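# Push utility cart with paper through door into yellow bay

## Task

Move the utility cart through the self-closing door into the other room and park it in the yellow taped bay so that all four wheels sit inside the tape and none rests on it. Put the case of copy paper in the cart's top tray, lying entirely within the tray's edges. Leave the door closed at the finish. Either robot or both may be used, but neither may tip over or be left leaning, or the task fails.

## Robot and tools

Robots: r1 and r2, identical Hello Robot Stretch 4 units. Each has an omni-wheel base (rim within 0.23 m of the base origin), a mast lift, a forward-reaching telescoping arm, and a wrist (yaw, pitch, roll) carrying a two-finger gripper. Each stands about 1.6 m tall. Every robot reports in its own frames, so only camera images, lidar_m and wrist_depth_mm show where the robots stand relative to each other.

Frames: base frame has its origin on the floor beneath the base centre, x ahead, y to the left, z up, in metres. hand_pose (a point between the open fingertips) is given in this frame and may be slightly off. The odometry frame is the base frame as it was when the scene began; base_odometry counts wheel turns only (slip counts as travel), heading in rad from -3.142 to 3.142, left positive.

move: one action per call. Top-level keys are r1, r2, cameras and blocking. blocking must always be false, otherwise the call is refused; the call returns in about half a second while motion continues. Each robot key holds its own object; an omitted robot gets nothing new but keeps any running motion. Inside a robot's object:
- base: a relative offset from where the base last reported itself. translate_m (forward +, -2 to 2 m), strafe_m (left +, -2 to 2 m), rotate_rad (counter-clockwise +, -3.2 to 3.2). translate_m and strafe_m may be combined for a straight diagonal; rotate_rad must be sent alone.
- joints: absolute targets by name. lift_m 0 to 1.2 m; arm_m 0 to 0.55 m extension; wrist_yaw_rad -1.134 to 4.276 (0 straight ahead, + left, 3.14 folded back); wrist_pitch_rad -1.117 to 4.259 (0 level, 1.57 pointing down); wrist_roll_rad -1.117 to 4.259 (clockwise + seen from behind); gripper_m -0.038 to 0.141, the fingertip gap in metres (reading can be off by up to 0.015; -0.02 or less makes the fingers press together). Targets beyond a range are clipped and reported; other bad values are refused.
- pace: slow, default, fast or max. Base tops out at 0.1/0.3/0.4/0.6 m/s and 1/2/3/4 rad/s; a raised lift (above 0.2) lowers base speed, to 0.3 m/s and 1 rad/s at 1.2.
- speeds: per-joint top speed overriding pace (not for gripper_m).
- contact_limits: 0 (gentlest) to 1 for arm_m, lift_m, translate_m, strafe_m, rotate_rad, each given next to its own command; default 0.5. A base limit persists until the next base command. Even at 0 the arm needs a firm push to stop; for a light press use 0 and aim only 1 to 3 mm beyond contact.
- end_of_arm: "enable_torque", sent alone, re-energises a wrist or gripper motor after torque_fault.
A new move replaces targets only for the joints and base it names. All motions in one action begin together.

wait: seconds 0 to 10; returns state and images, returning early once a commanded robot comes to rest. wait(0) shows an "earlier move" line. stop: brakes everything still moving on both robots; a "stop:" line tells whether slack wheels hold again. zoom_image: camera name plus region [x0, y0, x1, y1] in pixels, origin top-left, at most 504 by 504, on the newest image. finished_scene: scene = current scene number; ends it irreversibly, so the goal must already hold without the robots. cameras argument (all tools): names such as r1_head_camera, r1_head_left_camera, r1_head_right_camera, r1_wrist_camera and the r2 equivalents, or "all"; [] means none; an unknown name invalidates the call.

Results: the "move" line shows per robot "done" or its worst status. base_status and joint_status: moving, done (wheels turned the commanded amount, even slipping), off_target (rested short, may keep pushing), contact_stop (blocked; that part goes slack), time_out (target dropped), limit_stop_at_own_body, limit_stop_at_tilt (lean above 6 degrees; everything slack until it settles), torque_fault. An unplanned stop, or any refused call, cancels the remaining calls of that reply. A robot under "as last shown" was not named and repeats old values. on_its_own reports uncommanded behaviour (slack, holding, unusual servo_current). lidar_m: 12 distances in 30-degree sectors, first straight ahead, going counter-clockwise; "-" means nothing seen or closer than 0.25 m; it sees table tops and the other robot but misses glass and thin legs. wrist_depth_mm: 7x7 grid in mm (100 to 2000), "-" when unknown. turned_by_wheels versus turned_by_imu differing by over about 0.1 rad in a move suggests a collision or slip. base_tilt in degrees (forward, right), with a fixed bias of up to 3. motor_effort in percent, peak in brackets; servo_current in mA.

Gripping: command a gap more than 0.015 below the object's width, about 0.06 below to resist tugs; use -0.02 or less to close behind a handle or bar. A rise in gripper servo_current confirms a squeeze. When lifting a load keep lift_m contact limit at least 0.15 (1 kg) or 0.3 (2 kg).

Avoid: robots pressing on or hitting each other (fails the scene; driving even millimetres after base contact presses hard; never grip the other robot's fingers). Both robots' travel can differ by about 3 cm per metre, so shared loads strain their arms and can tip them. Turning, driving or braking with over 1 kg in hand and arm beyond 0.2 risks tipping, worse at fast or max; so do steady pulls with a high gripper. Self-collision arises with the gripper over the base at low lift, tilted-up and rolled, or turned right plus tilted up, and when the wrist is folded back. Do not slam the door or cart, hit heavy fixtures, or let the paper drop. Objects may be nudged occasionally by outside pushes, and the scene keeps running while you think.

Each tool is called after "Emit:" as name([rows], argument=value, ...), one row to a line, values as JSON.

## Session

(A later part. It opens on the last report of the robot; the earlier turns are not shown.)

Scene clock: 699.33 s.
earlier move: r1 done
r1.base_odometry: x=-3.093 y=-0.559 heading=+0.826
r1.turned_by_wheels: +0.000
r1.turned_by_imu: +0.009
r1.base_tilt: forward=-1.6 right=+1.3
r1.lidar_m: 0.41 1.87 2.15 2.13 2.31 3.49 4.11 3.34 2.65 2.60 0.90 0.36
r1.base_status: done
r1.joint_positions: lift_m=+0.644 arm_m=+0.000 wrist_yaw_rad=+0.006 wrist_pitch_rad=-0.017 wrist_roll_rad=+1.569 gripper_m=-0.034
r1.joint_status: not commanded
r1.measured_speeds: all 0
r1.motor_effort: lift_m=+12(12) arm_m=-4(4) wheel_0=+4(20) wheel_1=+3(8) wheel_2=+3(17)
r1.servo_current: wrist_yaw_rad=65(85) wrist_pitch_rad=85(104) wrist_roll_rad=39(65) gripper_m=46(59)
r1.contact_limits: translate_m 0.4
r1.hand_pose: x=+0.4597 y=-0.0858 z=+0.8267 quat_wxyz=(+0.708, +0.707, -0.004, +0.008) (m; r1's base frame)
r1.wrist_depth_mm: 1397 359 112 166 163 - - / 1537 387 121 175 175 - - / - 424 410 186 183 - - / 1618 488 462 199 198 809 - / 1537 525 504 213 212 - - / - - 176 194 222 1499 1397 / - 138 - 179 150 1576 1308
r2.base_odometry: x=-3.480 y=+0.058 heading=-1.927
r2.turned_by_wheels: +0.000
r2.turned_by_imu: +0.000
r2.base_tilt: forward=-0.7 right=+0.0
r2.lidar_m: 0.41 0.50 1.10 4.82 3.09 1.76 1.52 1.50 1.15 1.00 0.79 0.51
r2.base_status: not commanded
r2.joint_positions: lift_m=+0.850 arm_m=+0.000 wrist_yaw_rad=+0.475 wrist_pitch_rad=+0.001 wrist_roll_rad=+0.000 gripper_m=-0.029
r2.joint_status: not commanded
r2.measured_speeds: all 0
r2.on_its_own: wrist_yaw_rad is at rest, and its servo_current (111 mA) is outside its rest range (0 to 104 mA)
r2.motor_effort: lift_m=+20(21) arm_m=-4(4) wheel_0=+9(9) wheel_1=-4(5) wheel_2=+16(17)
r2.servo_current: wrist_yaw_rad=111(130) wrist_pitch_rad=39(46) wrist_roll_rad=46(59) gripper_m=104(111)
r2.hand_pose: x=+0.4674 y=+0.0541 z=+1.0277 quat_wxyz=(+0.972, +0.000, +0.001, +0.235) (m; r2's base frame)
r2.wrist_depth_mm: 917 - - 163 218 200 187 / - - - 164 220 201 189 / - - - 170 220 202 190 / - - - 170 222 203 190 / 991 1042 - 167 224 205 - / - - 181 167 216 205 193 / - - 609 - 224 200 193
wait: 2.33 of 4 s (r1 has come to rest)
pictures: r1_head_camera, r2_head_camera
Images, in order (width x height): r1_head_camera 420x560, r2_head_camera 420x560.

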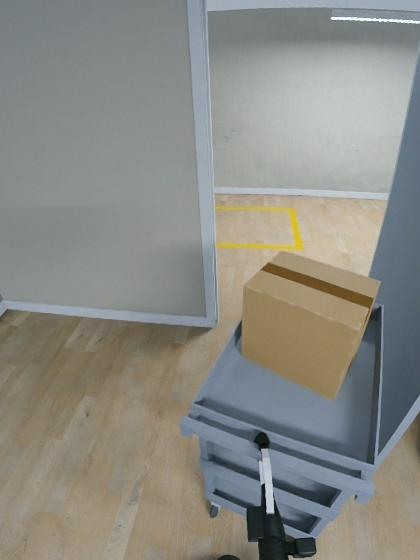

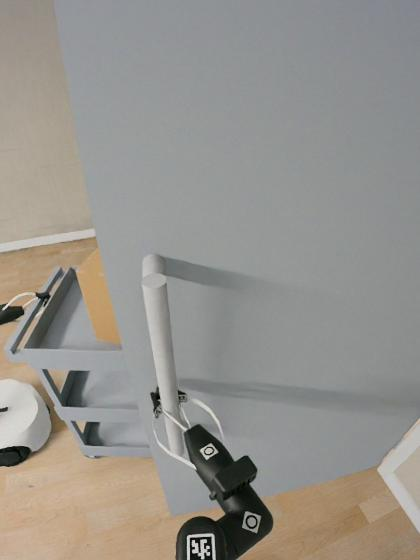

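Emit:
move(r1={"base":{"strafe_m":-0.2},"contact_limits":{"strafe_m":0.4}}, cameras=[], blocking=false)

Emit:
wait(seconds=4, cameras=["r1_head_camera","r2_head_camera"])

Scene clock: 706.40 s.
move: r1 moving
r1.base_odometry: x=-3.066 y=-0.583 heading=+0.827
r1.turned_by_wheels: +0.001
r1.turned_by_imu: +0.001
r1.base_tilt: forward=-1.6 right=+1.2
r1.lidar_m: 0.43 1.86 2.18 2.14 2.36 3.55 4.13 3.28 2.61 2.58 0.91 0.38
r1.base_status: strafe_m moving
r1.joint_positions: lift_m=+0.644 arm_m=+0.000 wrist_yaw_rad=+0.008 wrist_pitch_rad=-0.017 wrist_roll_rad=+1.569 gripper_m=-0.034
r1.joint_status: not commanded
r1.measured_speeds: translate_m=+0.002 strafe_m=-0.143 rotate_rad=+0.002 lift_m=+0.000 arm_m=+0.000 wrist_yaw_rad=+0.000 wrist_pitch_rad=+0.000 wrist_roll_rad=+0.000
r1.motor_effort: lift_m=+12(12) arm_m=+3(4) wheel_0=+17(20) wheel_1=-8(8) wheel_2=+2(3)
r1.servo_current: wrist_yaw_rad=59(72) wrist_pitch_rad=85(98) wrist_roll_rad=59(65) gripper_m=46(59)
r1.contact_limits: strafe_m 0.4
r1.hand_pose: x=+0.4599 y=-0.0852 z=+0.8267 quat_wxyz=(+0.708, +0.707, -0.003, +0.009) (m; r1's base frame)
r1.wrist_depth_mm: - 362 113 167 166 - - / 1537 382 118 176 175 - - / - 424 404 187 184 - - / - 477 455 197 198 - - / 1576 521 512 211 211 - - / - - 176 195 224 1537 - / - 149 - 175 149 1499 1308
r2.base_odometry: x=-3.480 y=+0.058 heading=-1.927
r2.turned_by_wheels: +0.000
r2.turned_by_imu: +0.000
r2.base_tilt: forward=-0.7 right=+0.0
r2.lidar_m: 0.41 0.48 1.07 4.83 3.10 1.75 1.51 1.50 1.16 1.00 0.82 0.52
r2.base_status: not commanded
r2.joint_positions: lift_m=+0.850 arm_m=+0.000 wrist_yaw_rad=+0.475 wrist_pitch_rad=+0.001 wrist_roll_rad=+0.000 gripper_m=-0.029
r2.joint_status: not commanded
r2.measured_speeds: all 0
r2.motor_effort: lift_m=+20(20) arm_m=-4(4) wheel_0=+9(9) wheel_1=-4(5) wheel_2=+16(17)
r2.servo_current: wrist_yaw_rad=104(124) wrist_pitch_rad=33(46) wrist_roll_rad=39(65) gripper_m=98(111)
r2.hand_pose: x=+0.4674 y=+0.0541 z=+1.0277 quat_wxyz=(+0.972, +0.000, +0.001, +0.235) (m; r2's base frame)
r2.wrist_depth_mm: 891 - - 164 218 199 187 / - - - 164 220 200 188 / - - - 170 220 202 190 / - - - 170 222 202 190 / 917 1008 - 166 225 204 - / - - 181 167 216 205 192 / - - 585 - 224 201 193
pictures: none
No camera images: "cameras" was empty.

Scene clock: 707.87 s.
earlier move: r1 done
r1.base_odometry: x=-2.945 y=-0.694 heading=+0.826
r1.turned_by_wheels: -0.001
r1.turned_by_imu: -0.001
r1.base_tilt: forward=-1.6 right=+1.3
r1.lidar_m: 0.40 0.45 2.33 2.31 2.52 3.83 4.15 3.07 2.43 2.40 0.93 0.40
r1.base_status: done
r1.joint_positions: lift_m=+0.644 arm_m=+0.000 wrist_yaw_rad=+0.008 wrist_pitch_rad=-0.017 wrist_roll_rad=+1.569 gripper_m=-0.034
r1.joint_status: not commanded
r1.measured_speeds: all 0
r1.motor_effort: lift_m=+12(12) arm_m=-3(4) wheel_0=+1(20) wheel_1=-1(11) wheel_2=+4(5)
r1.servo_current: wrist_yaw_rad=72(78) wrist_pitch_rad=91(104) wrist_roll_rad=78(78) gripper_m=52(59)
r1.contact_limits: strafe_m 0.4
r1.hand_pose: x=+0.4599 y=-0.0852 z=+0.8267 quat_wxyz=(+0.708, +0.707, -0.003, +0.009) (m; r1's base frame)
r1.wrist_depth_mm: - - - 202 202 - - / - - 488 207 206 - - / - 427 424 212 211 - - / - 455 439 217 216 - - / 1537 492 473 223 222 831 - / - 512 180 186 226 - - / - 138 - 179 155 1537 1397
r2.base_odometry: x=-3.480 y=+0.058 heading=-1.927
r2.turned_by_wheels: +0.000
r2.turned_by_imu: +0.000
r2.base_tilt: forward=-0.7 right=+0.0
r2.lidar_m: 0.40 0.50 0.89 4.81 3.05 1.78 1.50 1.51 1.15 0.98 0.82 0.53
r2.base_status: not commanded
r2.joint_positions: lift_m=+0.850 arm_m=+0.000 wrist_yaw_rad=+0.475 wrist_pitch_rad=+0.001 wrist_roll_rad=+0.000 gripper_m=-0.029
r2.joint_status: not commanded
r2.measured_speeds: all 0
r2.on_its_own: wrist_yaw_rad is at rest, and its servo_current (117 mA) is outside its rest range (0 to 104 mA)
r2.motor_effort: lift_m=+20(21) arm_m=-4(4) wheel_0=+8(9) wheel_1=-5(5) wheel_2=+17(17)
r2.servo_current: wrist_yaw_rad=117(130) wrist_pitch_rad=39(52) wrist_roll_rad=39(65) gripper_m=104(117)
r2.hand_pose: x=+0.4674 y=+0.0541 z=+1.0277 quat_wxyz=(+0.972, +0.000, +0.001, +0.235) (m; r2's base frame)
r2.wrist_depth_mm: - - - 163 217 200 187 / - - - 164 220 200 189 / - - - 170 220 202 190 / - - - 170 222 203 191 / 820 - - 166 224 204 - / - 715 183 167 216 206 192 / - 462 439 - 224 201 193
wait: 1.47 of 4 s (r1 has come to rest)
pictures: r1_head_camera, r2_head_camera
Images, in order (width x height): r1_head_camera 420x560, r2_head_camera 420x560.

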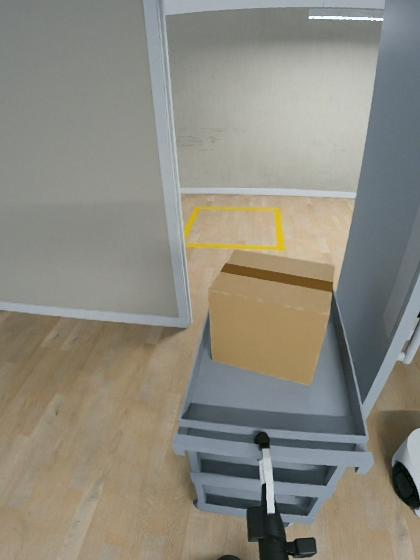

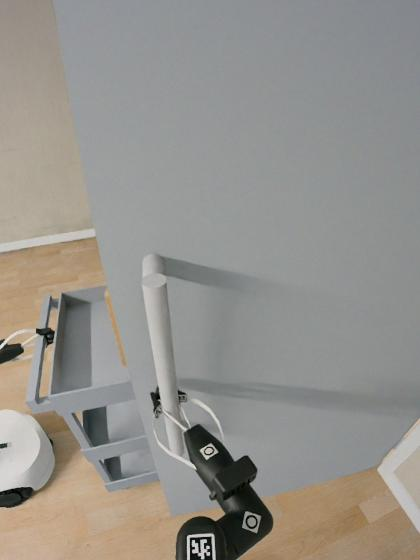

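Emit:
move(r1={"base":{"translate_m":0.5,"strafe_m":-0.05},"contact_limits":{"translate_m":0.4}}, cameras=[], blocking=false)

Emit:
wait(seconds=4, cameras=["r1_head_camera","r2_head_camera"])

Scene clock: 713.33 s.
move: r1 moving
r1.base_odometry: x=-2.922 y=-0.673 heading=+0.826
r1.turned_by_wheels: +0.000
r1.turned_by_imu: +0.002
r1.base_tilt: forward=-1.7 right=+1.3
r1.lidar_m: 0.41 1.80 2.35 2.33 2.51 3.85 4.17 3.06 2.44 2.40 0.89 0.41
r1.base_status: translate_m moving; strafe_m moving
r1.joint_positions: lift_m=+0.644 arm_m=+0.000 wrist_yaw_rad=+0.001 wrist_pitch_rad=-0.017 wrist_roll_rad=+1.569 gripper_m=-0.034
r1.joint_status: not commanded
r1.measured_speeds: translate_m=+0.122 strafe_m=-0.016 rotate_rad=-0.008 lift_m=+0.000 arm_m=+0.000 wrist_yaw_rad=-0.038 wrist_pitch_rad=+0.000 wrist_roll_rad=+0.000
r1.motor_effort: lift_m=+12(12) arm_m=+4(4) wheel_0=+11(14) wheel_1=+5(10) wheel_2=-13(15)
r1.servo_current: wrist_yaw_rad=46(65) wrist_pitch_rad=91(98) wrist_roll_rad=46(52) gripper_m=46(59)
r1.contact_limits: translate_m 0.4
r1.hand_pose: x=+0.4593 y=-0.0871 z=+0.8267 quat_wxyz=(+0.708, +0.707, -0.006, +0.007) (m; r1's base frame)
r1.wrist_depth_mm: - - - 208 206 - - / - - - 210 209 - - / - 421 418 213 213 - - / - 442 439 218 216 - - / - 473 462 220 220 - - / 1537 492 178 190 224 - - / - 142 174 176 155 - -
r2.base_odometry: x=-3.480 y=+0.058 heading=-1.927
r2.turned_by_wheels: +0.000
r2.turned_by_imu: +0.001
r2.base_tilt: forward=-0.7 right=+0.0
r2.lidar_m: 0.38 0.49 0.87 4.82 3.08 1.78 1.51 1.50 1.16 0.98 0.82 0.53
r2.base_status: not commanded
r2.joint_positions: lift_m=+0.850 arm_m=+0.000 wrist_yaw_rad=+0.475 wrist_pitch_rad=+0.001 wrist_roll_rad=+0.000 gripper_m=-0.029
r2.joint_status: not commanded
r2.measured_speeds: all 0
r2.motor_effort: lift_m=+20(20) arm_m=-4(4) wheel_0=+8(9) wheel_1=-5(5) wheel_2=+16(17)
r2.servo_current: wrist_yaw_rad=117(117) wrist_pitch_rad=39(46) wrist_roll_rad=52(52) gripper_m=98(104)
r2.hand_pose: x=+0.4674 y=+0.0541 z=+1.0277 quat_wxyz=(+0.972, +0.000, +0.001, +0.235) (m; r2's base frame)
r2.wrist_depth_mm: - - - 164 219 200 187 / - - - 164 220 200 189 / - - - 170 221 202 190 / - - - 170 223 203 191 / 831 - - 166 224 205 - / - 707 182 167 216 206 192 / - 442 535 - 224 201 193
pictures: none
No camera images: "cameras" was empty.

Scene clock: 716.00 s.
earlier move: r1 done
r1.base_odometry: x=-2.570 y=-0.361 heading=+0.826
r1.turned_by_wheels: +0.000
r1.turned_by_imu: -0.004
r1.base_tilt: forward=-1.6 right=+1.2
r1.lidar_m: 0.43 1.27 1.96 2.31 2.51 3.80 - 3.08 2.46 0.71 0.41 0.38
r1.base_status: done
r1.joint_positions: lift_m=+0.644 arm_m=+0.000 wrist_yaw_rad=-0.008 wrist_pitch_rad=-0.017 wrist_roll_rad=+1.569 gripper_m=-0.034
r1.joint_status: not commanded
r1.measured_speeds: all 0
r1.motor_effort: lift_m=+12(12) arm_m=+4(4) wheel_0=+1(14) wheel_1=+0(10) wheel_2=-2(19)
r1.servo_current: wrist_yaw_rad=52(78) wrist_pitch_rad=91(104) wrist_roll_rad=52(65) gripper_m=52(59)
r1.contact_limits: translate_m 0.4
r1.hand_pose: x=+0.4585 y=-0.0896 z=+0.8267 quat_wxyz=(+0.708, +0.707, -0.009, +0.003) (m; r1's base frame)
r1.wrist_depth_mm: - 370 120 173 172 - - / - 389 373 182 182 - - / - 424 415 192 189 - - / - 477 452 202 202 - - / - - 508 216 214 - - / - - 177 190 225 1921 - / - 149 174 179 146 1661 1397
r2.base_odometry: x=-3.480 y=+0.058 heading=-1.927
r2.turned_by_wheels: +0.000
r2.turned_by_imu: +0.000
r2.base_tilt: forward=-0.7 right=+0.0
r2.lidar_m: 0.39 0.47 3.77 4.83 3.10 1.74 1.50 1.50 1.16 1.00 0.81 0.52
r2.base_status: not commanded
r2.joint_positions: lift_m=+0.850 arm_m=+0.000 wrist_yaw_rad=+0.475 wrist_pitch_rad=+0.001 wrist_roll_rad=+0.000 gripper_m=-0.029
r2.joint_status: not commanded
r2.measured_speeds: all 0
r2.on_its_own: wrist_yaw_rad is at rest, and its servo_current (117 mA) is outside its rest range (0 to 104 mA)
r2.motor_effort: lift_m=+20(20) arm_m=-4(4) wheel_0=+9(9) wheel_1=-4(5) wheel_2=+15(17)
r2.servo_current: wrist_yaw_rad=117(130) wrist_pitch_rad=39(46) wrist_roll_rad=46(59) gripper_m=98(111)
r2.hand_pose: x=+0.4674 y=+0.0541 z=+1.0277 quat_wxyz=(+0.972, +0.000, +0.001, +0.235) (m; r2's base frame)
r2.wrist_depth_mm: - - 615 170 217 200 187 / - - 615 164 219 200 188 / - - 615 170 220 202 189 / - - 621 171 222 203 191 / - - 683 166 224 205 - / - - 179 167 217 205 192 / - - 634 - 224 200 193
wait: 2.67 of 4 s (r1 has come to rest)
pictures: r1_head_camera, r2_head_camera
Images, in order (width x height): r1_head_camera 420x560, r2_head_camera 420x560.

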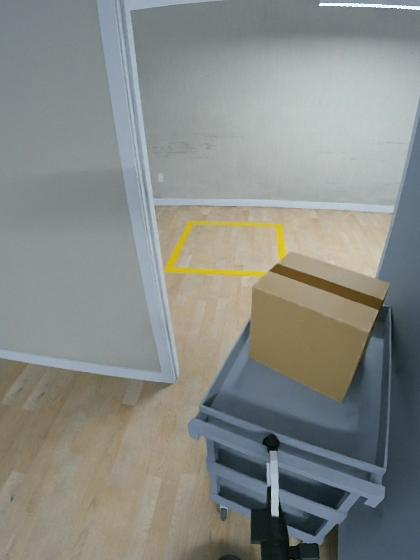

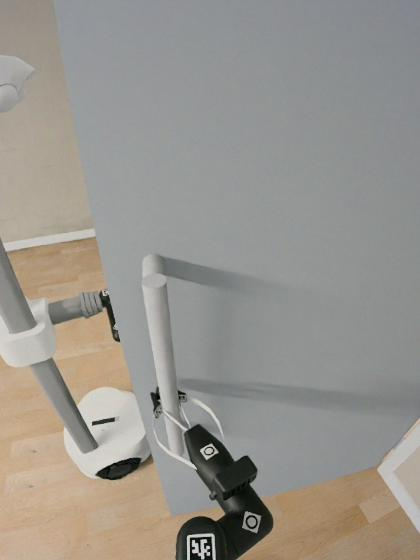

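Emit:
move(r1={"base":{"strafe_m":-0.2,"translate_m":0.1},"contact_limits":{"strafe_m":0.4}}, cameras=[], blocking=false)

Emit:
wait(seconds=4, cameras=["r1_head_camera","r2_head_camera"])

Scene clock: 722.10 s.
move: r1 moving
r1.base_odometry: x=-2.540 y=-0.369 heading=+0.826
r1.turned_by_wheels: +0.000
r1.turned_by_imu: +0.000
r1.base_tilt: forward=-1.6 right=+1.2
r1.lidar_m: 0.40 1.26 1.95 2.35 2.54 3.83 - 3.06 2.42 0.68 0.38 0.38
r1.base_status: translate_m moving; strafe_m moving
r1.joint_positions: lift_m=+0.644 arm_m=+0.000 wrist_yaw_rad=+0.001 wrist_pitch_rad=-0.017 wrist_roll_rad=+1.569 gripper_m=-0.034
r1.joint_status: not commanded
r1.measured_speeds: translate_m=+0.054 strafe_m=-0.110 rotate_rad=+0.007 lift_m=+0.000 arm_m=+0.000 wrist_yaw_rad=+0.054 wrist_pitch_rad=+0.000 wrist_roll_rad=+0.000
r1.motor_effort: lift_m=+12(12) arm_m=+4(4) wheel_0=+13(17) wheel_1=-5(7) wheel_2=-6(11)
r1.servo_current: wrist_yaw_rad=46(78) wrist_pitch_rad=91(98) wrist_roll_rad=46(65) gripper_m=46(59)
r1.contact_limits: strafe_m 0.4
r1.hand_pose: x=+0.4593 y=-0.0871 z=+0.8267 quat_wxyz=(+0.708, +0.707, -0.006, +0.007) (m; r1's base frame)
r1.wrist_depth_mm: - 357 110 164 162 - - / - 382 117 174 173 - - / - 421 125 185 183 - - / - 480 466 197 196 809 - / - - 530 212 212 1921 - / - - 180 190 221 1921 1366 / - 150 - 183 148 1537 -
r2.base_odometry: x=-3.480 y=+0.058 heading=-1.927
r2.turned_by_wheels: +0.000
r2.turned_by_imu: +0.000
r2.base_tilt: forward=-0.7 right=+0.0
r2.lidar_m: 0.38 0.47 3.77 4.83 3.09 1.74 1.50 1.52 1.18 0.99 0.83 0.51
r2.base_status: not commanded
r2.joint_positions: lift_m=+0.850 arm_m=+0.000 wrist_yaw_rad=+0.475 wrist_pitch_rad=+0.001 wrist_roll_rad=+0.000 gripper_m=-0.029
r2.joint_status: not commanded
r2.measured_speeds: all 0
r2.motor_effort: lift_m=+20(20) arm_m=-4(4) wheel_0=+9(9) wheel_1=-4(4) wheel_2=+15(15)
r2.servo_current: wrist_yaw_rad=124(124) wrist_pitch_rad=39(46) wrist_roll_rad=39(59) gripper_m=104(104)
r2.hand_pose: x=+0.4674 y=+0.0541 z=+1.0277 quat_wxyz=(+0.972, +0.000, +0.001, +0.235) (m; r2's base frame)
r2.wrist_depth_mm: - - 591 171 217 200 187 / - - 585 164 219 200 188 / - - 591 170 221 202 189 / - - 591 170 221 204 190 / - - 654 166 224 204 - / - - 178 167 216 206 193 / - - 609 - 224 200 193
pictures: none
No camera images: "cameras" was empty.

Scene clock: 723.77 s.
earlier move: r1 done
r1.base_odometry: x=-2.355 y=-0.422 heading=+0.828
r1.turned_by_wheels: +0.002
r1.turned_by_imu: +0.004
r1.base_tilt: forward=-1.6 right=+1.2
r1.lidar_m: 0.42 0.45 1.77 2.50 2.72 4.12 - 2.83 0.61 0.25 0.25 0.35
r1.base_status: done
r1.joint_positions: lift_m=+0.644 arm_m=+0.000 wrist_yaw_rad=+0.016 wrist_pitch_rad=-0.017 wrist_roll_rad=+1.569 gripper_m=-0.034
r1.joint_status: not commanded
r1.measured_speeds: all 0
r1.motor_effort: lift_m=+12(12) arm_m=+4(4) wheel_0=+20(25) wheel_1=+4(7) wheel_2=+5(11)
r1.servo_current: wrist_yaw_rad=104(111) wrist_pitch_rad=91(98) wrist_roll_rad=52(65) gripper_m=59(59)
r1.contact_limits: strafe_m 0.4
r1.hand_pose: x=+0.4606 y=-0.0827 z=+0.8267 quat_wxyz=(+0.708, +0.707, +0.000, +0.012) (m; r1's base frame)
r1.wrist_depth_mm: - - - 178 177 - - / - 392 387 188 185 - - / - 413 404 194 195 - - / - 455 439 203 202 - - / - 508 480 213 212 - - / - - 179 213 223 1921 - / - 154 177 152 154 1808 1366
r2.base_odometry: x=-3.480 y=+0.058 heading=-1.927
r2.turned_by_wheels: +0.000
r2.turned_by_imu: +0.000
r2.base_tilt: forward=-0.7 right=+0.0
r2.lidar_m: 0.37 0.47 3.74 4.82 3.08 1.77 1.49 1.51 1.18 0.99 0.83 0.52
r2.base_status: not commanded
r2.joint_positions: lift_m=+0.850 arm_m=+0.000 wrist_yaw_rad=+0.475 wrist_pitch_rad=+0.001 wrist_roll_rad=+0.000 gripper_m=-0.029
r2.joint_status: not commanded
r2.measured_speeds: all 0
r2.on_its_own: wrist_yaw_rad is at rest, and its servo_current (117 mA) is outside its rest range (0 to 104 mA)
r2.motor_effort: lift_m=+20(20) arm_m=-4(4) wheel_0=+9(9) wheel_1=-2(4) wheel_2=+10(16)
r2.servo_current: wrist_yaw_rad=117(124) wrist_pitch_rad=33(46) wrist_roll_rad=46(59) gripper_m=98(111)
r2.hand_pose: x=+0.4674 y=+0.0541 z=+1.0277 quat_wxyz=(+0.972, +0.000, +0.001, +0.235) (m; r2's base frame)
r2.wrist_depth_mm: - 404 415 226 215 198 186 / - 407 415 228 216 198 186 / - 410 418 229 217 200 188 / - 413 418 231 220 202 190 / - 418 267 177 221 203 - / - 394 178 167 213 203 191 / - 389 394 - 221 198 191
wait: 1.67 of 4 s (r1 has come to rest)
pictures: r1_head_camera, r2_head_camera
Images, in order (width x height): r1_head_camera 420x560, r2_head_camera 420x560.

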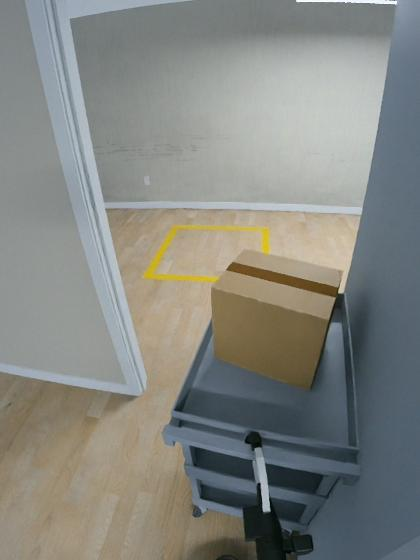

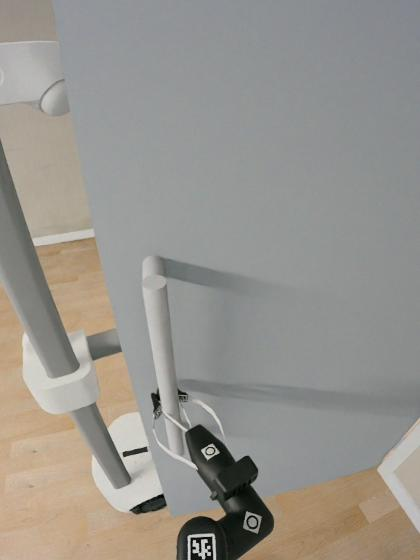

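Emit:
move(r1={"base":{"translate_m":0.4,"strafe_m":-0.0},"contact_limits":{"translate_m":0.4}}, cameras=[], blocking=false)

Emit:
wait(seconds=4, cameras=["r1_head_camera","r2_head_camera"])

Scene clock: 733.90 s.
move: r1 moving
r1.base_odometry: x=-2.334 y=-0.399 heading=+0.829
r1.turned_by_wheels: +0.000
r1.turned_by_imu: +0.018
r1.base_tilt: forward=-1.6 right=+1.3
r1.lidar_m: 0.40 0.45 1.76 2.48 2.76 4.17 - 2.80 0.56 0.25 0.25 0.40
r1.base_status: translate_m moving; strafe_m moving
r1.joint_positions: lift_m=+0.644 arm_m=+0.000 wrist_yaw_rad=+0.006 wrist_pitch_rad=-0.017 wrist_roll_rad=+1.569 gripper_m=-0.034
r1.joint_status: not commanded
r1.measured_speeds: translate_m=+0.123 strafe_m=-0.002 rotate_rad=-0.011 lift_m=+0.000 arm_m=+0.000 wrist_yaw_rad=-0.054 wrist_pitch_rad=+0.000 wrist_roll_rad=+0.000
r1.motor_effort: lift_m=+12(12) arm_m=+4(4) wheel_0=+16(21) wheel_1=+6(12) wheel_2=-13(13)
r1.servo_current: wrist_yaw_rad=65(104) wrist_pitch_rad=98(98) wrist_roll_rad=46(52) gripper_m=52(59)
r1.contact_limits: translate_m 0.4
r1.hand_pose: x=+0.4597 y=-0.0856 z=+0.8267 quat_wxyz=(+0.708, +0.707, -0.004, +0.008) (m; r1's base frame)
r1.wrist_depth_mm: - - - 181 181 - - / - 392 379 189 189 - - / - 418 404 196 196 - - / - 455 439 204 205 - - / - 504 484 213 215 - - / - - 178 196 222 1921 - / - 149 - 155 154 1661 1366
r2.base_odometry: x=-3.480 y=+0.058 heading=-1.927
r2.turned_by_wheels: +0.000
r2.turned_by_imu: +0.001
r2.base_tilt: forward=-0.7 right=+0.0
r2.lidar_m: 0.40 0.47 3.77 4.82 3.07 1.79 1.51 1.51 1.18 1.00 0.81 0.53
r2.base_status: not commanded
r2.joint_positions: lift_m=+0.850 arm_m=+0.000 wrist_yaw_rad=+0.475 wrist_pitch_rad=+0.001 wrist_roll_rad=+0.000 gripper_m=-0.029
r2.joint_status: not commanded
r2.measured_speeds: all 0
r2.motor_effort: lift_m=+20(20) arm_m=-4(4) wheel_0=+9(9) wheel_1=-2(2) wheel_2=+10(10)
r2.servo_current: wrist_yaw_rad=117(124) wrist_pitch_rad=39(46) wrist_roll_rad=46(52) gripper_m=104(104)
r2.hand_pose: x=+0.4674 y=+0.0541 z=+1.0277 quat_wxyz=(+0.972, +0.000, +0.001, +0.235) (m; r2's base frame)
r2.wrist_depth_mm: - - 397 172 216 199 187 / - - 399 164 219 200 187 / - - 404 164 220 202 189 / - - 407 171 220 202 190 / - - 410 170 223 204 - / - 407 182 166 215 206 191 / - 402 387 - 223 200 192
pictures: none
No camera images: "cameras" was empty.

Scene clock: 736.23 s.
earlier move: r1 done
r1.base_odometry: x=-2.085 y=-0.128 heading=+0.828
r1.turned_by_wheels: -0.001
r1.turned_by_imu: -0.003
r1.base_tilt: forward=-1.6 right=+1.3
r1.lidar_m: 0.42 0.90 1.18 2.42 2.67 4.12 - 0.33 0.28 0.25 0.31 0.39
r1.base_status: done
r1.joint_positions: lift_m=+0.644 arm_m=+0.000 wrist_yaw_rad=-0.005 wrist_pitch_rad=-0.017 wrist_roll_rad=+1.569 gripper_m=-0.034
r1.joint_status: not commanded
r1.measured_speeds: all 0
r1.motor_effort: lift_m=+12(12) arm_m=+4(4) wheel_0=-5(21) wheel_1=+0(12) wheel_2=-2(18)
r1.servo_current: wrist_yaw_rad=46(104) wrist_pitch_rad=98(98) wrist_roll_rad=59(65) gripper_m=52(59)
r1.contact_limits: translate_m 0.4
r1.hand_pose: x=+0.4588 y=-0.0889 z=+0.8267 quat_wxyz=(+0.708, +0.707, -0.008, +0.004) (m; r1's base frame)
r1.wrist_depth_mm: - 480 124 178 176 - - / - 387 373 186 186 - - / - 424 410 195 196 - - / - 469 449 205 205 - - / - - 496 218 216 - - / - - 177 186 228 - - / - 154 - 178 145 1708 1366
r2.base_odometry: x=-3.480 y=+0.058 heading=-1.927
r2.turned_by_wheels: +0.000
r2.turned_by_imu: +0.000
r2.base_tilt: forward=-0.6 right=+0.0
r2.lidar_m: 0.38 0.48 3.73 4.80 3.09 1.74 1.52 1.52 1.18 1.00 0.83 0.54
r2.base_status: not commanded
r2.joint_positions: lift_m=+0.850 arm_m=+0.000 wrist_yaw_rad=+0.475 wrist_pitch_rad=+0.001 wrist_roll_rad=+0.000 gripper_m=-0.029
r2.joint_status: not commanded
r2.measured_speeds: all 0
r2.on_its_own: wrist_yaw_rad is at rest, and its servo_current (117 mA) is outside its rest range (0 to 104 mA)
r2.motor_effort: lift_m=+20(20) arm_m=-4(4) wheel_0=+9(10) wheel_1=-2(2) wheel_2=+10(10)
r2.servo_current: wrist_yaw_rad=117(130) wrist_pitch_rad=39(52) wrist_roll_rad=39(59) gripper_m=104(104)
r2.hand_pose: x=+0.4674 y=+0.0541 z=+1.0277 quat_wxyz=(+0.972, +0.000, +0.001, +0.235) (m; r2's base frame)
r2.wrist_depth_mm: - - - 164 217 199 187 / - - - 164 219 201 188 / - - - 170 220 202 190 / - - - 170 222 203 191 / - - - 166 224 204 - / - - 183 167 215 206 191 / - - - - 223 200 193
wait: 2.33 of 4 s (r1 has come to rest)
pictures: r1_head_camera, r2_head_camera
Images, in order (width x height): r1_head_camera 420x560, r2_head_camera 420x560.

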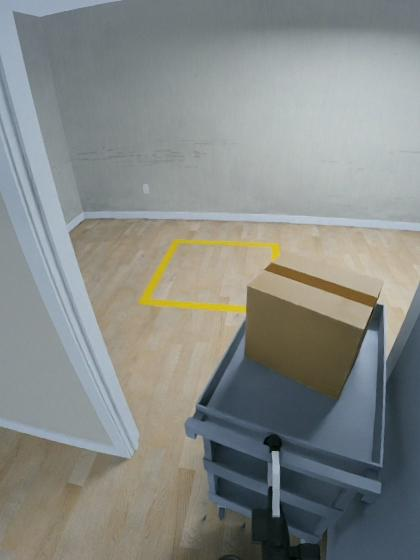

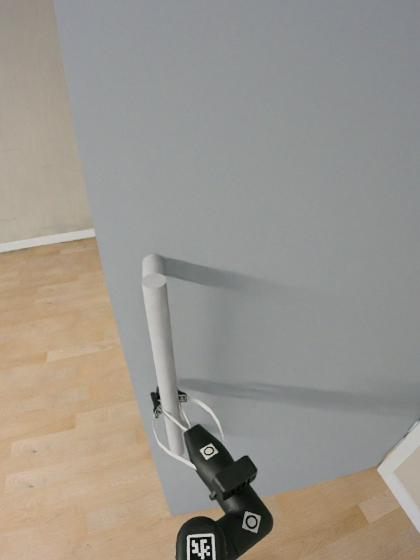

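Emit:
move(r1={"base":{"translate_m":0.4,"strafe_m":-0.07},"contact_limits":{"translate_m":0.35}}, cameras=[], blocking=false)

Emit:
wait(seconds=4, cameras=["r1_head_camera","r2_head_camera"])

Scene clock: 749.60 s.
move: r1 moving
r1.base_odometry: x=-2.060 y=-0.108 heading=+0.828
r1.turned_by_wheels: +0.000
r1.turned_by_imu: +0.000
r1.base_tilt: forward=-1.7 right=+1.3
r1.lidar_m: 0.43 0.85 1.08 2.42 2.66 4.10 - 0.32 0.27 0.28 0.32 0.38
r1.base_status: translate_m moving; strafe_m moving
r1.joint_positions: lift_m=+0.644 arm_m=+0.000 wrist_yaw_rad=-0.006 wrist_pitch_rad=-0.017 wrist_roll_rad=+1.569 gripper_m=-0.034
r1.joint_status: not commanded
r1.measured_speeds: translate_m=+0.122 strafe_m=-0.020 rotate_rad=+0.008 lift_m=+0.000 arm_m=+0.000 wrist_yaw_rad=+0.000 wrist_pitch_rad=+0.000 wrist_roll_rad=+0.000
r1.motor_effort: lift_m=+12(12) arm_m=+4(4) wheel_0=+5(8) wheel_1=+3(5) wheel_2=-11(16)
r1.servo_current: wrist_yaw_rad=59(59) wrist_pitch_rad=98(98) wrist_roll_rad=52(65) gripper_m=52(59)
r1.contact_limits: translate_m 0.35
r1.hand_pose: x=+0.4587 y=-0.0891 z=+0.8267 quat_wxyz=(+0.708, +0.707, -0.008, +0.004) (m; r1's base frame)
r1.wrist_depth_mm: - 421 119 172 171 - - / - 382 126 181 180 - - / - 418 413 191 188 - - / - 469 452 202 201 - - / - - 508 213 213 - - / - - 178 190 222 - - / - 149 - 179 147 1661 1366
r2.base_odometry: x=-3.480 y=+0.058 heading=-1.927
r2.turned_by_wheels: +0.000
r2.turned_by_imu: +0.002
r2.base_tilt: forward=-0.7 right=+0.0
r2.lidar_m: 0.39 0.51 3.72 4.81 3.08 1.79 1.51 1.52 1.16 0.99 0.81 0.51
r2.base_status: not commanded
r2.joint_positions: lift_m=+0.850 arm_m=+0.000 wrist_yaw_rad=+0.475 wrist_pitch_rad=+0.001 wrist_roll_rad=+0.000 gripper_m=-0.029
r2.joint_status: not commanded
r2.measured_speeds: all 0
r2.motor_effort: lift_m=+20(20) arm_m=-3(4) wheel_0=+9(9) wheel_1=-2(2) wheel_2=+10(10)
r2.servo_current: wrist_yaw_rad=98(124) wrist_pitch_rad=39(46) wrist_roll_rad=52(52) gripper_m=104(104)
r2.hand_pose: x=+0.4674 y=+0.0541 z=+1.0277 quat_wxyz=(+0.972, +0.000, +0.001, +0.235) (m; r2's base frame)
r2.wrist_depth_mm: - - - 163 217 200 187 / - - - 164 219 200 188 / - - - 170 220 202 190 / - - - 170 221 202 190 / - - - 166 224 205 - / - - 185 166 215 206 192 / - - - - 223 201 193
pictures: none
No camera images: "cameras" was empty.

Scene clock: 751.93 s.
earlier move: r1 done
r1.base_odometry: x=-1.763 y=+0.119 heading=+0.828
r1.turned_by_wheels: +0.000
r1.turned_by_imu: +0.001
r1.base_tilt: forward=-1.6 right=+1.2
r1.lidar_m: 0.42 3.09 0.64 2.44 2.67 4.14 0.66 0.35 0.31 0.30 0.37 0.35
r1.base_status: done
r1.joint_positions: lift_m=+0.644 arm_m=+0.000 wrist_yaw_rad=+0.003 wrist_pitch_rad=-0.017 wrist_roll_rad=+1.569 gripper_m=-0.034
r1.joint_status: not commanded
r1.measured_speeds: all 0
r1.motor_effort: lift_m=+12(12) arm_m=-4(4) wheel_0=+2(15) wheel_1=+2(7) wheel_2=+1(16)
r1.servo_current: wrist_yaw_rad=33(72) wrist_pitch_rad=98(104) wrist_roll_rad=52(65) gripper_m=52(59)
r1.contact_limits: translate_m 0.35
r1.hand_pose: x=+0.4595 y=-0.0867 z=+0.8267 quat_wxyz=(+0.708, +0.707, -0.005, +0.007) (m; r1's base frame)
r1.wrist_depth_mm: 357 347 - 150 149 - - / - 379 105 161 161 - - / - 430 111 176 177 - - / - 521 122 191 190 - - / - - - 211 210 1921 - / - - 179 190 227 1983 1430 / - 154 - 179 147 1661 1308
r2.base_odometry: x=-3.480 y=+0.058 heading=-1.927
r2.turned_by_wheels: +0.000
r2.turned_by_imu: +0.000
r2.base_tilt: forward=-0.6 right=+0.0
r2.lidar_m: 0.40 0.49 3.76 4.80 3.06 1.79 1.50 1.50 1.17 0.99 0.81 0.54
r2.base_status: not commanded
r2.joint_positions: lift_m=+0.850 arm_m=+0.000 wrist_yaw_rad=+0.475 wrist_pitch_rad=+0.001 wrist_roll_rad=+0.000 gripper_m=-0.029
r2.joint_status: not commanded
r2.measured_speeds: all 0
r2.on_its_own: wrist_yaw_rad is at rest, and its servo_current (111 mA) is outside its rest range (0 to 104 mA)
r2.motor_effort: lift_m=+20(20) arm_m=-4(4) wheel_0=+9(10) wheel_1=-2(2) wheel_2=+10(10)
r2.servo_current: wrist_yaw_rad=111(137) wrist_pitch_rad=33(46) wrist_roll_rad=33(59) gripper_m=104(104)
r2.hand_pose: x=+0.4674 y=+0.0541 z=+1.0277 quat_wxyz=(+0.972, +0.000, +0.001, +0.235) (m; r2's base frame)
r2.wrist_depth_mm: - - - 163 218 200 187 / - - - 164 219 201 187 / - - - 170 220 202 190 / - - - 169 221 202 190 / - - - 166 224 205 - / - - 185 167 216 206 192 / - - - - 223 201 193
wait: 2.33 of 4 s (r1 has come to rest)
pictures: r1_head_camera, r2_head_camera
Images, in order (width x height): r1_head_camera 420x560, r2_head_camera 420x560.

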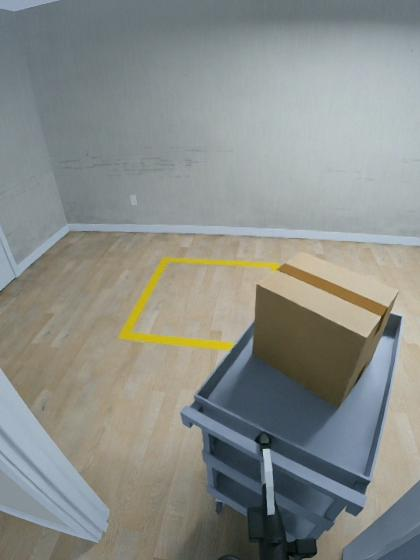

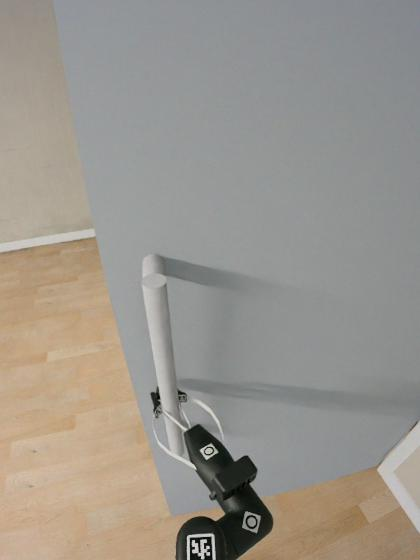

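Emit:
move(r1={"base":{"translate_m":0.4,"strafe_m":-0.11},"contact_limits":{"translate_m":0.35}}, cameras=[], blocking=false)

Emit:
wait(seconds=4, cameras=["r1_head_camera"])

Scene clock: 763.00 s.
move: r1 moving
r1.base_odometry: x=-1.735 y=+0.137 heading=+0.829
r1.turned_by_wheels: +0.001
r1.turned_by_imu: +0.000
r1.base_tilt: forward=-1.6 right=+1.3
r1.lidar_m: 0.43 3.06 0.65 2.27 2.67 4.12 0.66 0.35 0.29 0.30 0.38 0.36
r1.base_status: translate_m moving; strafe_m moving
r1.joint_positions: lift_m=+0.644 arm_m=+0.000 wrist_yaw_rad=+0.003 wrist_pitch_rad=-0.017 wrist_roll_rad=+1.569 gripper_m=-0.034
r1.joint_status: not commanded
r1.measured_speeds: translate_m=+0.119 strafe_m=-0.033 rotate_rad=+0.001 lift_m=+0.000 arm_m=+0.000 wrist_yaw_rad=+0.000 wrist_pitch_rad=+0.000 wrist_roll_rad=+0.000
r1.motor_effort: lift_m=+12(12) arm_m=+4(4) wheel_0=+12(14) wheel_1=+5(7) wheel_2=-10(12)
r1.servo_current: wrist_yaw_rad=39(59) wrist_pitch_rad=85(104) wrist_roll_rad=46(59) gripper_m=59(59)
r1.contact_limits: translate_m 0.35
r1.hand_pose: x=+0.4594 y=-0.0867 z=+0.8267 quat_wxyz=(+0.708, +0.707, -0.005, +0.007) (m; r1's base frame)
r1.wrist_depth_mm: 353 345 - 148 146 - - / - 377 - 160 158 - - / - 430 110 173 174 - - / - 525 117 189 185 1983 - / - - - 209 207 1863 - / - - 178 190 224 1983 1366 / - 149 - 176 148 1708 1281
r2.base_odometry: x=-3.480 y=+0.058 heading=-1.927
r2.turned_by_wheels: +0.000
r2.turned_by_imu: +0.002
r2.base_tilt: forward=-0.7 right=+0.0
r2.lidar_m: 0.38 0.49 3.76 4.82 3.11 1.76 1.50 1.49 1.16 0.97 0.84 0.52
r2.base_status: not commanded
r2.joint_positions: lift_m=+0.850 arm_m=+0.000 wrist_yaw_rad=+0.475 wrist_pitch_rad=+0.001 wrist_roll_rad=+0.000 gripper_m=-0.029
r2.joint_status: not commanded
r2.measured_speeds: all 0
r2.motor_effort: lift_m=+20(20) arm_m=-4(4) wheel_0=+9(10) wheel_1=-2(2) wheel_2=+10(10)
r2.servo_current: wrist_yaw_rad=130(130) wrist_pitch_rad=39(46) wrist_roll_rad=46(59) gripper_m=98(111)
r2.hand_pose: x=+0.4674 y=+0.0541 z=+1.0277 quat_wxyz=(+0.972, +0.000, +0.001, +0.235) (m; r2's base frame)
r2.wrist_depth_mm: - - - 163 217 199 187 / - - - 164 219 200 188 / - - - 170 220 202 189 / - - - 170 222 202 191 / - - - 166 224 205 - / - - 185 167 216 205 193 / - - - - 223 201 193
pictures: none
No camera images: "cameras" was empty.

Scene clock: 765.33 s.
earlier move: r1 done
r1.base_odometry: x=-1.411 y=+0.340 heading=+0.829
r1.turned_by_wheels: +0.000
r1.turned_by_imu: +0.002
r1.base_tilt: forward=-1.6 right=+1.2
r1.lidar_m: 0.42 3.06 2.52 0.62 2.75 4.24 0.64 0.37 0.33 0.35 2.45 0.34
r1.base_status: done
r1.joint_positions: lift_m=+0.644 arm_m=+0.000 wrist_yaw_rad=+0.003 wrist_pitch_rad=-0.017 wrist_roll_rad=+1.569 gripper_m=-0.034
r1.joint_status: not commanded
r1.measured_speeds: all 0
r1.motor_effort: lift_m=+12(12) arm_m=-4(4) wheel_0=+5(18) wheel_1=+2(7) wheel_2=+3(12)
r1.servo_current: wrist_yaw_rad=52(72) wrist_pitch_rad=91(104) wrist_roll_rad=52(65) gripper_m=52(59)
r1.contact_limits: translate_m 0.35
r1.hand_pose: x=+0.4595 y=-0.0867 z=+0.8267 quat_wxyz=(+0.708, +0.707, -0.005, +0.007) (m; r1's base frame)
r1.wrist_depth_mm: 353 338 - 144 143 - - / - 382 - 156 155 - - / - 433 109 171 170 - - / - - 114 188 185 1983 - / - - - 208 207 1921 - / - - 178 195 226 1983 1397 / - 154 - 176 139 1708 1308
r2.base_odometry: x=-3.480 y=+0.058 heading=-1.927
r2.turned_by_wheels: +0.000
r2.turned_by_imu: +0.000
r2.base_tilt: forward=-0.6 right=+0.0
r2.lidar_m: 0.41 0.48 3.74 4.82 3.07 1.77 1.50 1.50 1.16 1.00 0.81 0.51
r2.base_status: not commanded
r2.joint_positions: lift_m=+0.850 arm_m=+0.000 wrist_yaw_rad=+0.475 wrist_pitch_rad=+0.001 wrist_roll_rad=+0.000 gripper_m=-0.029
r2.joint_status: not commanded
r2.measured_speeds: all 0
r2.on_its_own: wrist_yaw_rad is at rest, and its servo_current (111 mA) is outside its rest range (0 to 104 mA)
r2.motor_effort: lift_m=+20(20) arm_m=-4(4) wheel_0=+9(10) wheel_1=-2(2) wheel_2=+10(10)
r2.servo_current: wrist_yaw_rad=111(130) wrist_pitch_rad=39(52) wrist_roll_rad=59(59) gripper_m=98(111)
r2.hand_pose: x=+0.4674 y=+0.0541 z=+1.0277 quat_wxyz=(+0.972, +0.000, +0.001, +0.235) (m; r2's base frame)
r2.wrist_depth_mm: - - - 163 217 200 187 / - - - 164 219 200 189 / - - - 169 220 202 189 / - - - 170 221 203 191 / - - - 166 224 204 - / - - 184 166 216 206 192 / - - - - 223 200 192
wait: 2.33 of 4 s (r1 has come to rest)
pictures: r1_head_camera
Images, in order (width x height): r1_head_camera 420x560.

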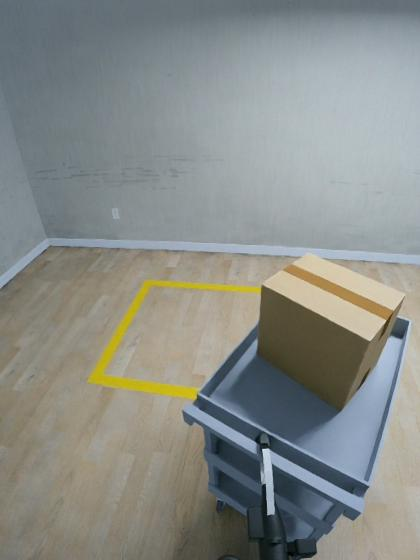

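Emit:
move(r1={"base":{"translate_m":0.36,"strafe_m":-0.09},"contact_limits":{"translate_m":0.35}}, cameras=[], blocking=false)

Emit:
wait(seconds=4, cameras=["r1_head_camera"])

Scene clock: 808.60 s.
move: r1 moving
r1.base_odometry: x=-1.384 y=+0.358 heading=+0.829
r1.turned_by_wheels: +0.001
r1.turned_by_imu: -0.002
r1.base_tilt: forward=-1.6 right=+1.3
r1.lidar_m: 0.43 3.04 2.53 0.63 2.76 4.26 0.64 0.38 0.32 0.34 2.46 0.34
r1.base_status: translate_m moving; strafe_m moving
r1.joint_positions: lift_m=+0.644 arm_m=+0.000 wrist_yaw_rad=+0.003 wrist_pitch_rad=-0.017 wrist_roll_rad=+1.569 gripper_m=-0.034
r1.joint_status: not commanded
r1.measured_speeds: translate_m=+0.119 strafe_m=-0.031 rotate_rad=+0.001 lift_m=+0.000 arm_m=+0.000 wrist_yaw_rad=+0.000 wrist_pitch_rad=+0.000 wrist_roll_rad=+0.000
r1.motor_effort: lift_m=+12(12) arm_m=+4(4) wheel_0=+11(15) wheel_1=+5(7) wheel_2=-10(12)
r1.servo_current: wrist_yaw_rad=46(59) wrist_pitch_rad=98(98) wrist_roll_rad=59(59) gripper_m=59(59)
r1.contact_limits: translate_m 0.35
r1.hand_pose: x=+0.4594 y=-0.0867 z=+0.8267 quat_wxyz=(+0.708, +0.707, -0.005, +0.007) (m; r1's base frame)
r1.wrist_depth_mm: 353 343 - 142 141 - - / - 379 - 154 153 - - / - 430 - 168 167 - - / - 535 112 186 184 1921 - / - - - 206 206 1808 - / - - 178 189 224 1983 1430 / - 154 - 147 140 1708 1336
r2.base_odometry: x=-3.480 y=+0.058 heading=-1.927
r2.turned_by_wheels: +0.000
r2.turned_by_imu: +0.006
r2.base_tilt: forward=-0.6 right=+0.0
r2.lidar_m: 0.38 0.52 3.74 4.82 3.10 1.76 1.50 1.50 1.15 0.98 0.78 0.52
r2.base_status: not commanded
r2.joint_positions: lift_m=+0.850 arm_m=+0.000 wrist_yaw_rad=+0.475 wrist_pitch_rad=+0.001 wrist_roll_rad=+0.000 gripper_m=-0.029
r2.joint_status: not commanded
r2.measured_speeds: all 0
r2.motor_effort: lift_m=+20(20) arm_m=-4(4) wheel_0=+9(10) wheel_1=-2(2) wheel_2=+10(10)
r2.servo_current: wrist_yaw_rad=104(130) wrist_pitch_rad=33(46) wrist_roll_rad=33(52) gripper_m=98(104)
r2.hand_pose: x=+0.4674 y=+0.0541 z=+1.0277 quat_wxyz=(+0.972, +0.000, +0.001, +0.235) (m; r2's base frame)
r2.wrist_depth_mm: - - - 163 218 200 187 / - - - 164 219 201 189 / - - - 169 220 201 190 / - - - 170 222 203 190 / - - - 166 224 204 - / - - 184 167 215 205 192 / - - - - 223 201 193
pictures: none
No camera images: "cameras" was empty.

Scene clock: 810.80 s.
earlier move: r1 done
r1.base_odometry: x=-1.102 y=+0.545 heading=+0.829
r1.turned_by_wheels: +0.000
r1.turned_by_imu: +0.000
r1.base_tilt: forward=-1.6 right=+1.2
r1.lidar_m: 0.44 2.67 2.54 0.89 0.73 4.27 0.65 0.46 0.60 2.20 2.39 0.34
r1.base_status: done
r1.joint_positions: lift_m=+0.644 arm_m=+0.000 wrist_yaw_rad=+0.003 wrist_pitch_rad=-0.017 wrist_roll_rad=+1.569 gripper_m=-0.034
r1.joint_status: not commanded
r1.measured_speeds: all 0
r1.motor_effort: lift_m=+12(12) arm_m=-4(4) wheel_0=+1(15) wheel_1=+1(7) wheel_2=+1(13)
r1.servo_current: wrist_yaw_rad=33(72) wrist_pitch_rad=98(104) wrist_roll_rad=39(65) gripper_m=59(59)
r1.contact_limits: translate_m 0.35
r1.hand_pose: x=+0.4595 y=-0.0867 z=+0.8267 quat_wxyz=(+0.708, +0.707, -0.005, +0.007) (m; r1's base frame)
r1.wrist_depth_mm: 355 345 - 139 139 - - / - 384 - 152 151 - - / - 439 - 167 167 - - / - - 109 185 183 1921 - / - - 132 208 206 1983 - / - - 177 186 228 1863 1366 / - 154 - 146 147 1576 1308
r2.base_odometry: x=-3.480 y=+0.058 heading=-1.927
r2.turned_by_wheels: +0.000
r2.turned_by_imu: +0.000
r2.base_tilt: forward=-0.7 right=+0.1
r2.lidar_m: 0.41 0.48 3.77 4.83 3.09 1.78 1.51 1.50 1.17 0.98 0.80 0.53
r2.base_status: not commanded
r2.joint_positions: lift_m=+0.850 arm_m=+0.000 wrist_yaw_rad=+0.475 wrist_pitch_rad=+0.001 wrist_roll_rad=+0.000 gripper_m=-0.029
r2.joint_status: not commanded
r2.measured_speeds: all 0
r2.on_its_own: wrist_yaw_rad is at rest, and its servo_current (117 mA) is outside its rest range (0 to 104 mA)
r2.motor_effort: lift_m=+20(20) arm_m=-4(4) wheel_0=+9(10) wheel_1=-1(2) wheel_2=+10(10)
r2.servo_current: wrist_yaw_rad=117(130) wrist_pitch_rad=39(46) wrist_roll_rad=59(59) gripper_m=91(104)
r2.hand_pose: x=+0.4674 y=+0.0541 z=+1.0277 quat_wxyz=(+0.972, +0.000, +0.001, +0.235) (m; r2's base frame)
r2.wrist_depth_mm: - - - 163 218 199 187 / - - - 164 219 200 188 / - - - 170 220 202 189 / - - - 169 221 203 190 / - - - 166 224 204 - / - - 184 166 216 205 192 / - - - - 224 201 193
wait: 2.20 of 4 s (r1 has come to rest)
pictures: r1_head_camera
Images, in order (width x height): r1_head_camera 420x560.

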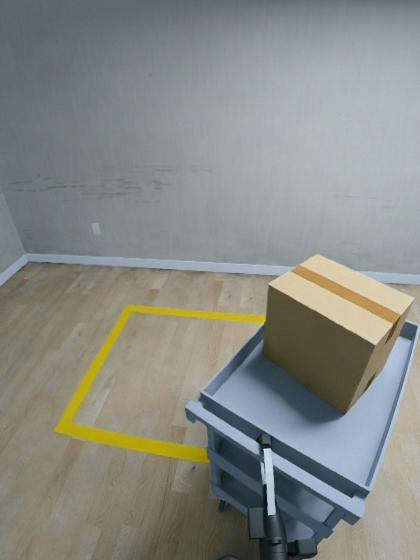

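Emit:
move(r1={"base":{"translate_m":0.05,"strafe_m":-0.4},"contact_limits":{"strafe_m":0.4}}, cameras=[], blocking=false)

Emit:
wait(seconds=4, cameras=["r1_head_camera"])

Scene clock: 818.03 s.
move: r1 moving
r1.base_odometry: x=-1.074 y=+0.525 heading=+0.830
r1.turned_by_wheels: +0.001
r1.turned_by_imu: +0.001
r1.base_tilt: forward=-1.6 right=+1.2
r1.lidar_m: 0.43 2.68 2.59 0.91 0.79 4.33 0.61 0.45 0.61 2.15 2.36 0.34
r1.base_status: translate_m moving; strafe_m moving
r1.joint_positions: lift_m=+0.644 arm_m=+0.000 wrist_yaw_rad=+0.006 wrist_pitch_rad=-0.017 wrist_roll_rad=+1.569 gripper_m=-0.034
r1.joint_status: not commanded
r1.measured_speeds: translate_m=+0.017 strafe_m=-0.133 rotate_rad=+0.004 lift_m=+0.000 arm_m=+0.000 wrist_yaw_rad=+0.000 wrist_pitch_rad=+0.000 wrist_roll_rad=+0.000
r1.motor_effort: lift_m=+12(12) arm_m=+4(4) wheel_0=+19(20) wheel_1=-7(8) wheel_2=+0(6)
r1.servo_current: wrist_yaw_rad=59(65) wrist_pitch_rad=91(104) wrist_roll_rad=46(59) gripper_m=52(52)
r1.contact_limits: strafe_m 0.4
r1.hand_pose: x=+0.4597 y=-0.0857 z=+0.8267 quat_wxyz=(+0.708, +0.707, -0.004, +0.008) (m; r1's base frame)
r1.wrist_depth_mm: 342 340 - 137 137 - - / - 377 - 150 149 - - / - 445 - 164 163 - - / - - 108 183 181 1983 - / - - 121 204 203 1921 - / - - 177 195 225 1983 1366 / - 154 - 176 138 1537 1308
r2.base_odometry: x=-3.480 y=+0.058 heading=-1.927
r2.turned_by_wheels: +0.000
r2.turned_by_imu: +0.001
r2.base_tilt: forward=-0.7 right=+0.0
r2.lidar_m: 0.40 0.48 3.76 4.81 3.10 1.79 1.48 1.50 1.18 0.98 0.83 0.54
r2.base_status: not commanded
r2.joint_positions: lift_m=+0.850 arm_m=+0.000 wrist_yaw_rad=+0.475 wrist_pitch_rad=+0.001 wrist_roll_rad=+0.000 gripper_m=-0.029
r2.joint_status: not commanded
r2.measured_speeds: all 0
r2.motor_effort: lift_m=+20(20) arm_m=-4(4) wheel_0=+9(9) wheel_1=-1(2) wheel_2=+10(10)
r2.servo_current: wrist_yaw_rad=117(124) wrist_pitch_rad=39(46) wrist_roll_rad=39(65) gripper_m=98(104)
r2.hand_pose: x=+0.4674 y=+0.0541 z=+1.0277 quat_wxyz=(+0.972, +0.000, +0.001, +0.235) (m; r2's base frame)
r2.wrist_depth_mm: - - - 163 217 200 187 / - - - 163 219 200 188 / - - - 169 219 202 190 / - - - 170 222 203 190 / - - - 166 223 204 - / - - 184 166 216 205 192 / - - - - 223 200 193
pictures: none
No camera images: "cameras" was empty.

Scene clock: 820.27 s.
earlier move: r1 done
r1.base_odometry: x=-0.773 y=+0.312 heading=+0.830
r1.turned_by_wheels: -0.001
r1.turned_by_imu: +0.000
r1.base_tilt: forward=-1.6 right=+1.2
r1.lidar_m: 0.39 0.41 2.92 1.15 1.13 0.50 0.43 0.51 0.78 1.79 1.99 0.41
r1.base_status: done
r1.joint_positions: lift_m=+0.644 arm_m=+0.000 wrist_yaw_rad=+0.009 wrist_pitch_rad=-0.017 wrist_roll_rad=+1.569 gripper_m=-0.034
r1.joint_status: not commanded
r1.measured_speeds: all 0
r1.motor_effort: lift_m=+12(12) arm_m=-4(4) wheel_0=+4(20) wheel_1=+0(9) wheel_2=+3(6)
r1.servo_current: wrist_yaw_rad=65(78) wrist_pitch_rad=98(104) wrist_roll_rad=46(72) gripper_m=52(65)
r1.contact_limits: strafe_m 0.4
r1.hand_pose: x=+0.4600 y=-0.0848 z=+0.8267 quat_wxyz=(+0.708, +0.707, -0.003, +0.009) (m; r1's base frame)
r1.wrist_depth_mm: - - - 214 213 1708 1336 / - - - 216 216 - - / - 430 424 220 217 - - / - 445 439 223 220 - - / - 462 452 225 223 - - / - - 180 186 225 - - / - 153 512 179 155 1708 -
r2.base_odometry: x=-3.480 y=+0.058 heading=-1.927
r2.turned_by_wheels: +0.000
r2.turned_by_imu: +0.000
r2.base_tilt: forward=-0.7 right=+0.0
r2.lidar_m: 0.37 0.48 3.75 4.82 3.09 1.74 1.51 1.50 1.15 1.00 0.79 0.53
r2.base_status: not commanded
r2.joint_positions: lift_m=+0.850 arm_m=+0.000 wrist_yaw_rad=+0.475 wrist_pitch_rad=+0.001 wrist_roll_rad=+0.000 gripper_m=-0.029
r2.joint_status: not commanded
r2.measured_speeds: all 0
r2.on_its_own: wrist_yaw_rad is at rest, and its servo_current (124 mA) is outside its rest range (0 to 104 mA)
r2.motor_effort: lift_m=+20(21) arm_m=-4(4) wheel_0=+9(10) wheel_1=-2(2) wheel_2=+10(10)
r2.servo_current: wrist_yaw_rad=124(130) wrist_pitch_rad=46(46) wrist_roll_rad=59(65) gripper_m=91(104)
r2.hand_pose: x=+0.4674 y=+0.0541 z=+1.0277 quat_wxyz=(+0.972, +0.000, +0.001, +0.235) (m; r2's base frame)
r2.wrist_depth_mm: - - - 163 217 200 186 / - - - 164 220 200 187 / - - - 170 221 202 190 / - - - 170 223 202 190 / - - - 166 224 204 - / - - 184 166 216 206 192 / - - - - 224 200 193
wait: 2.23 of 4 s (r1 has come to rest)
pictures: r1_head_camera
Images, in order (width x height): r1_head_camera 420x560.

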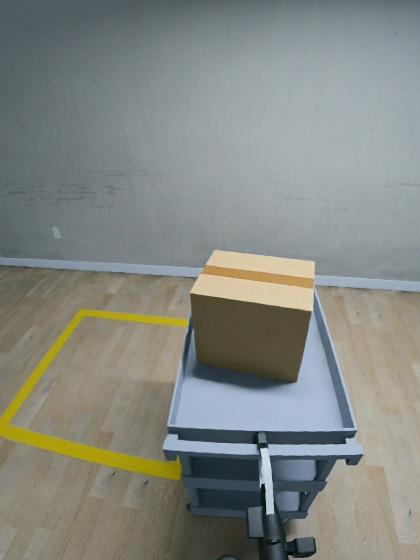

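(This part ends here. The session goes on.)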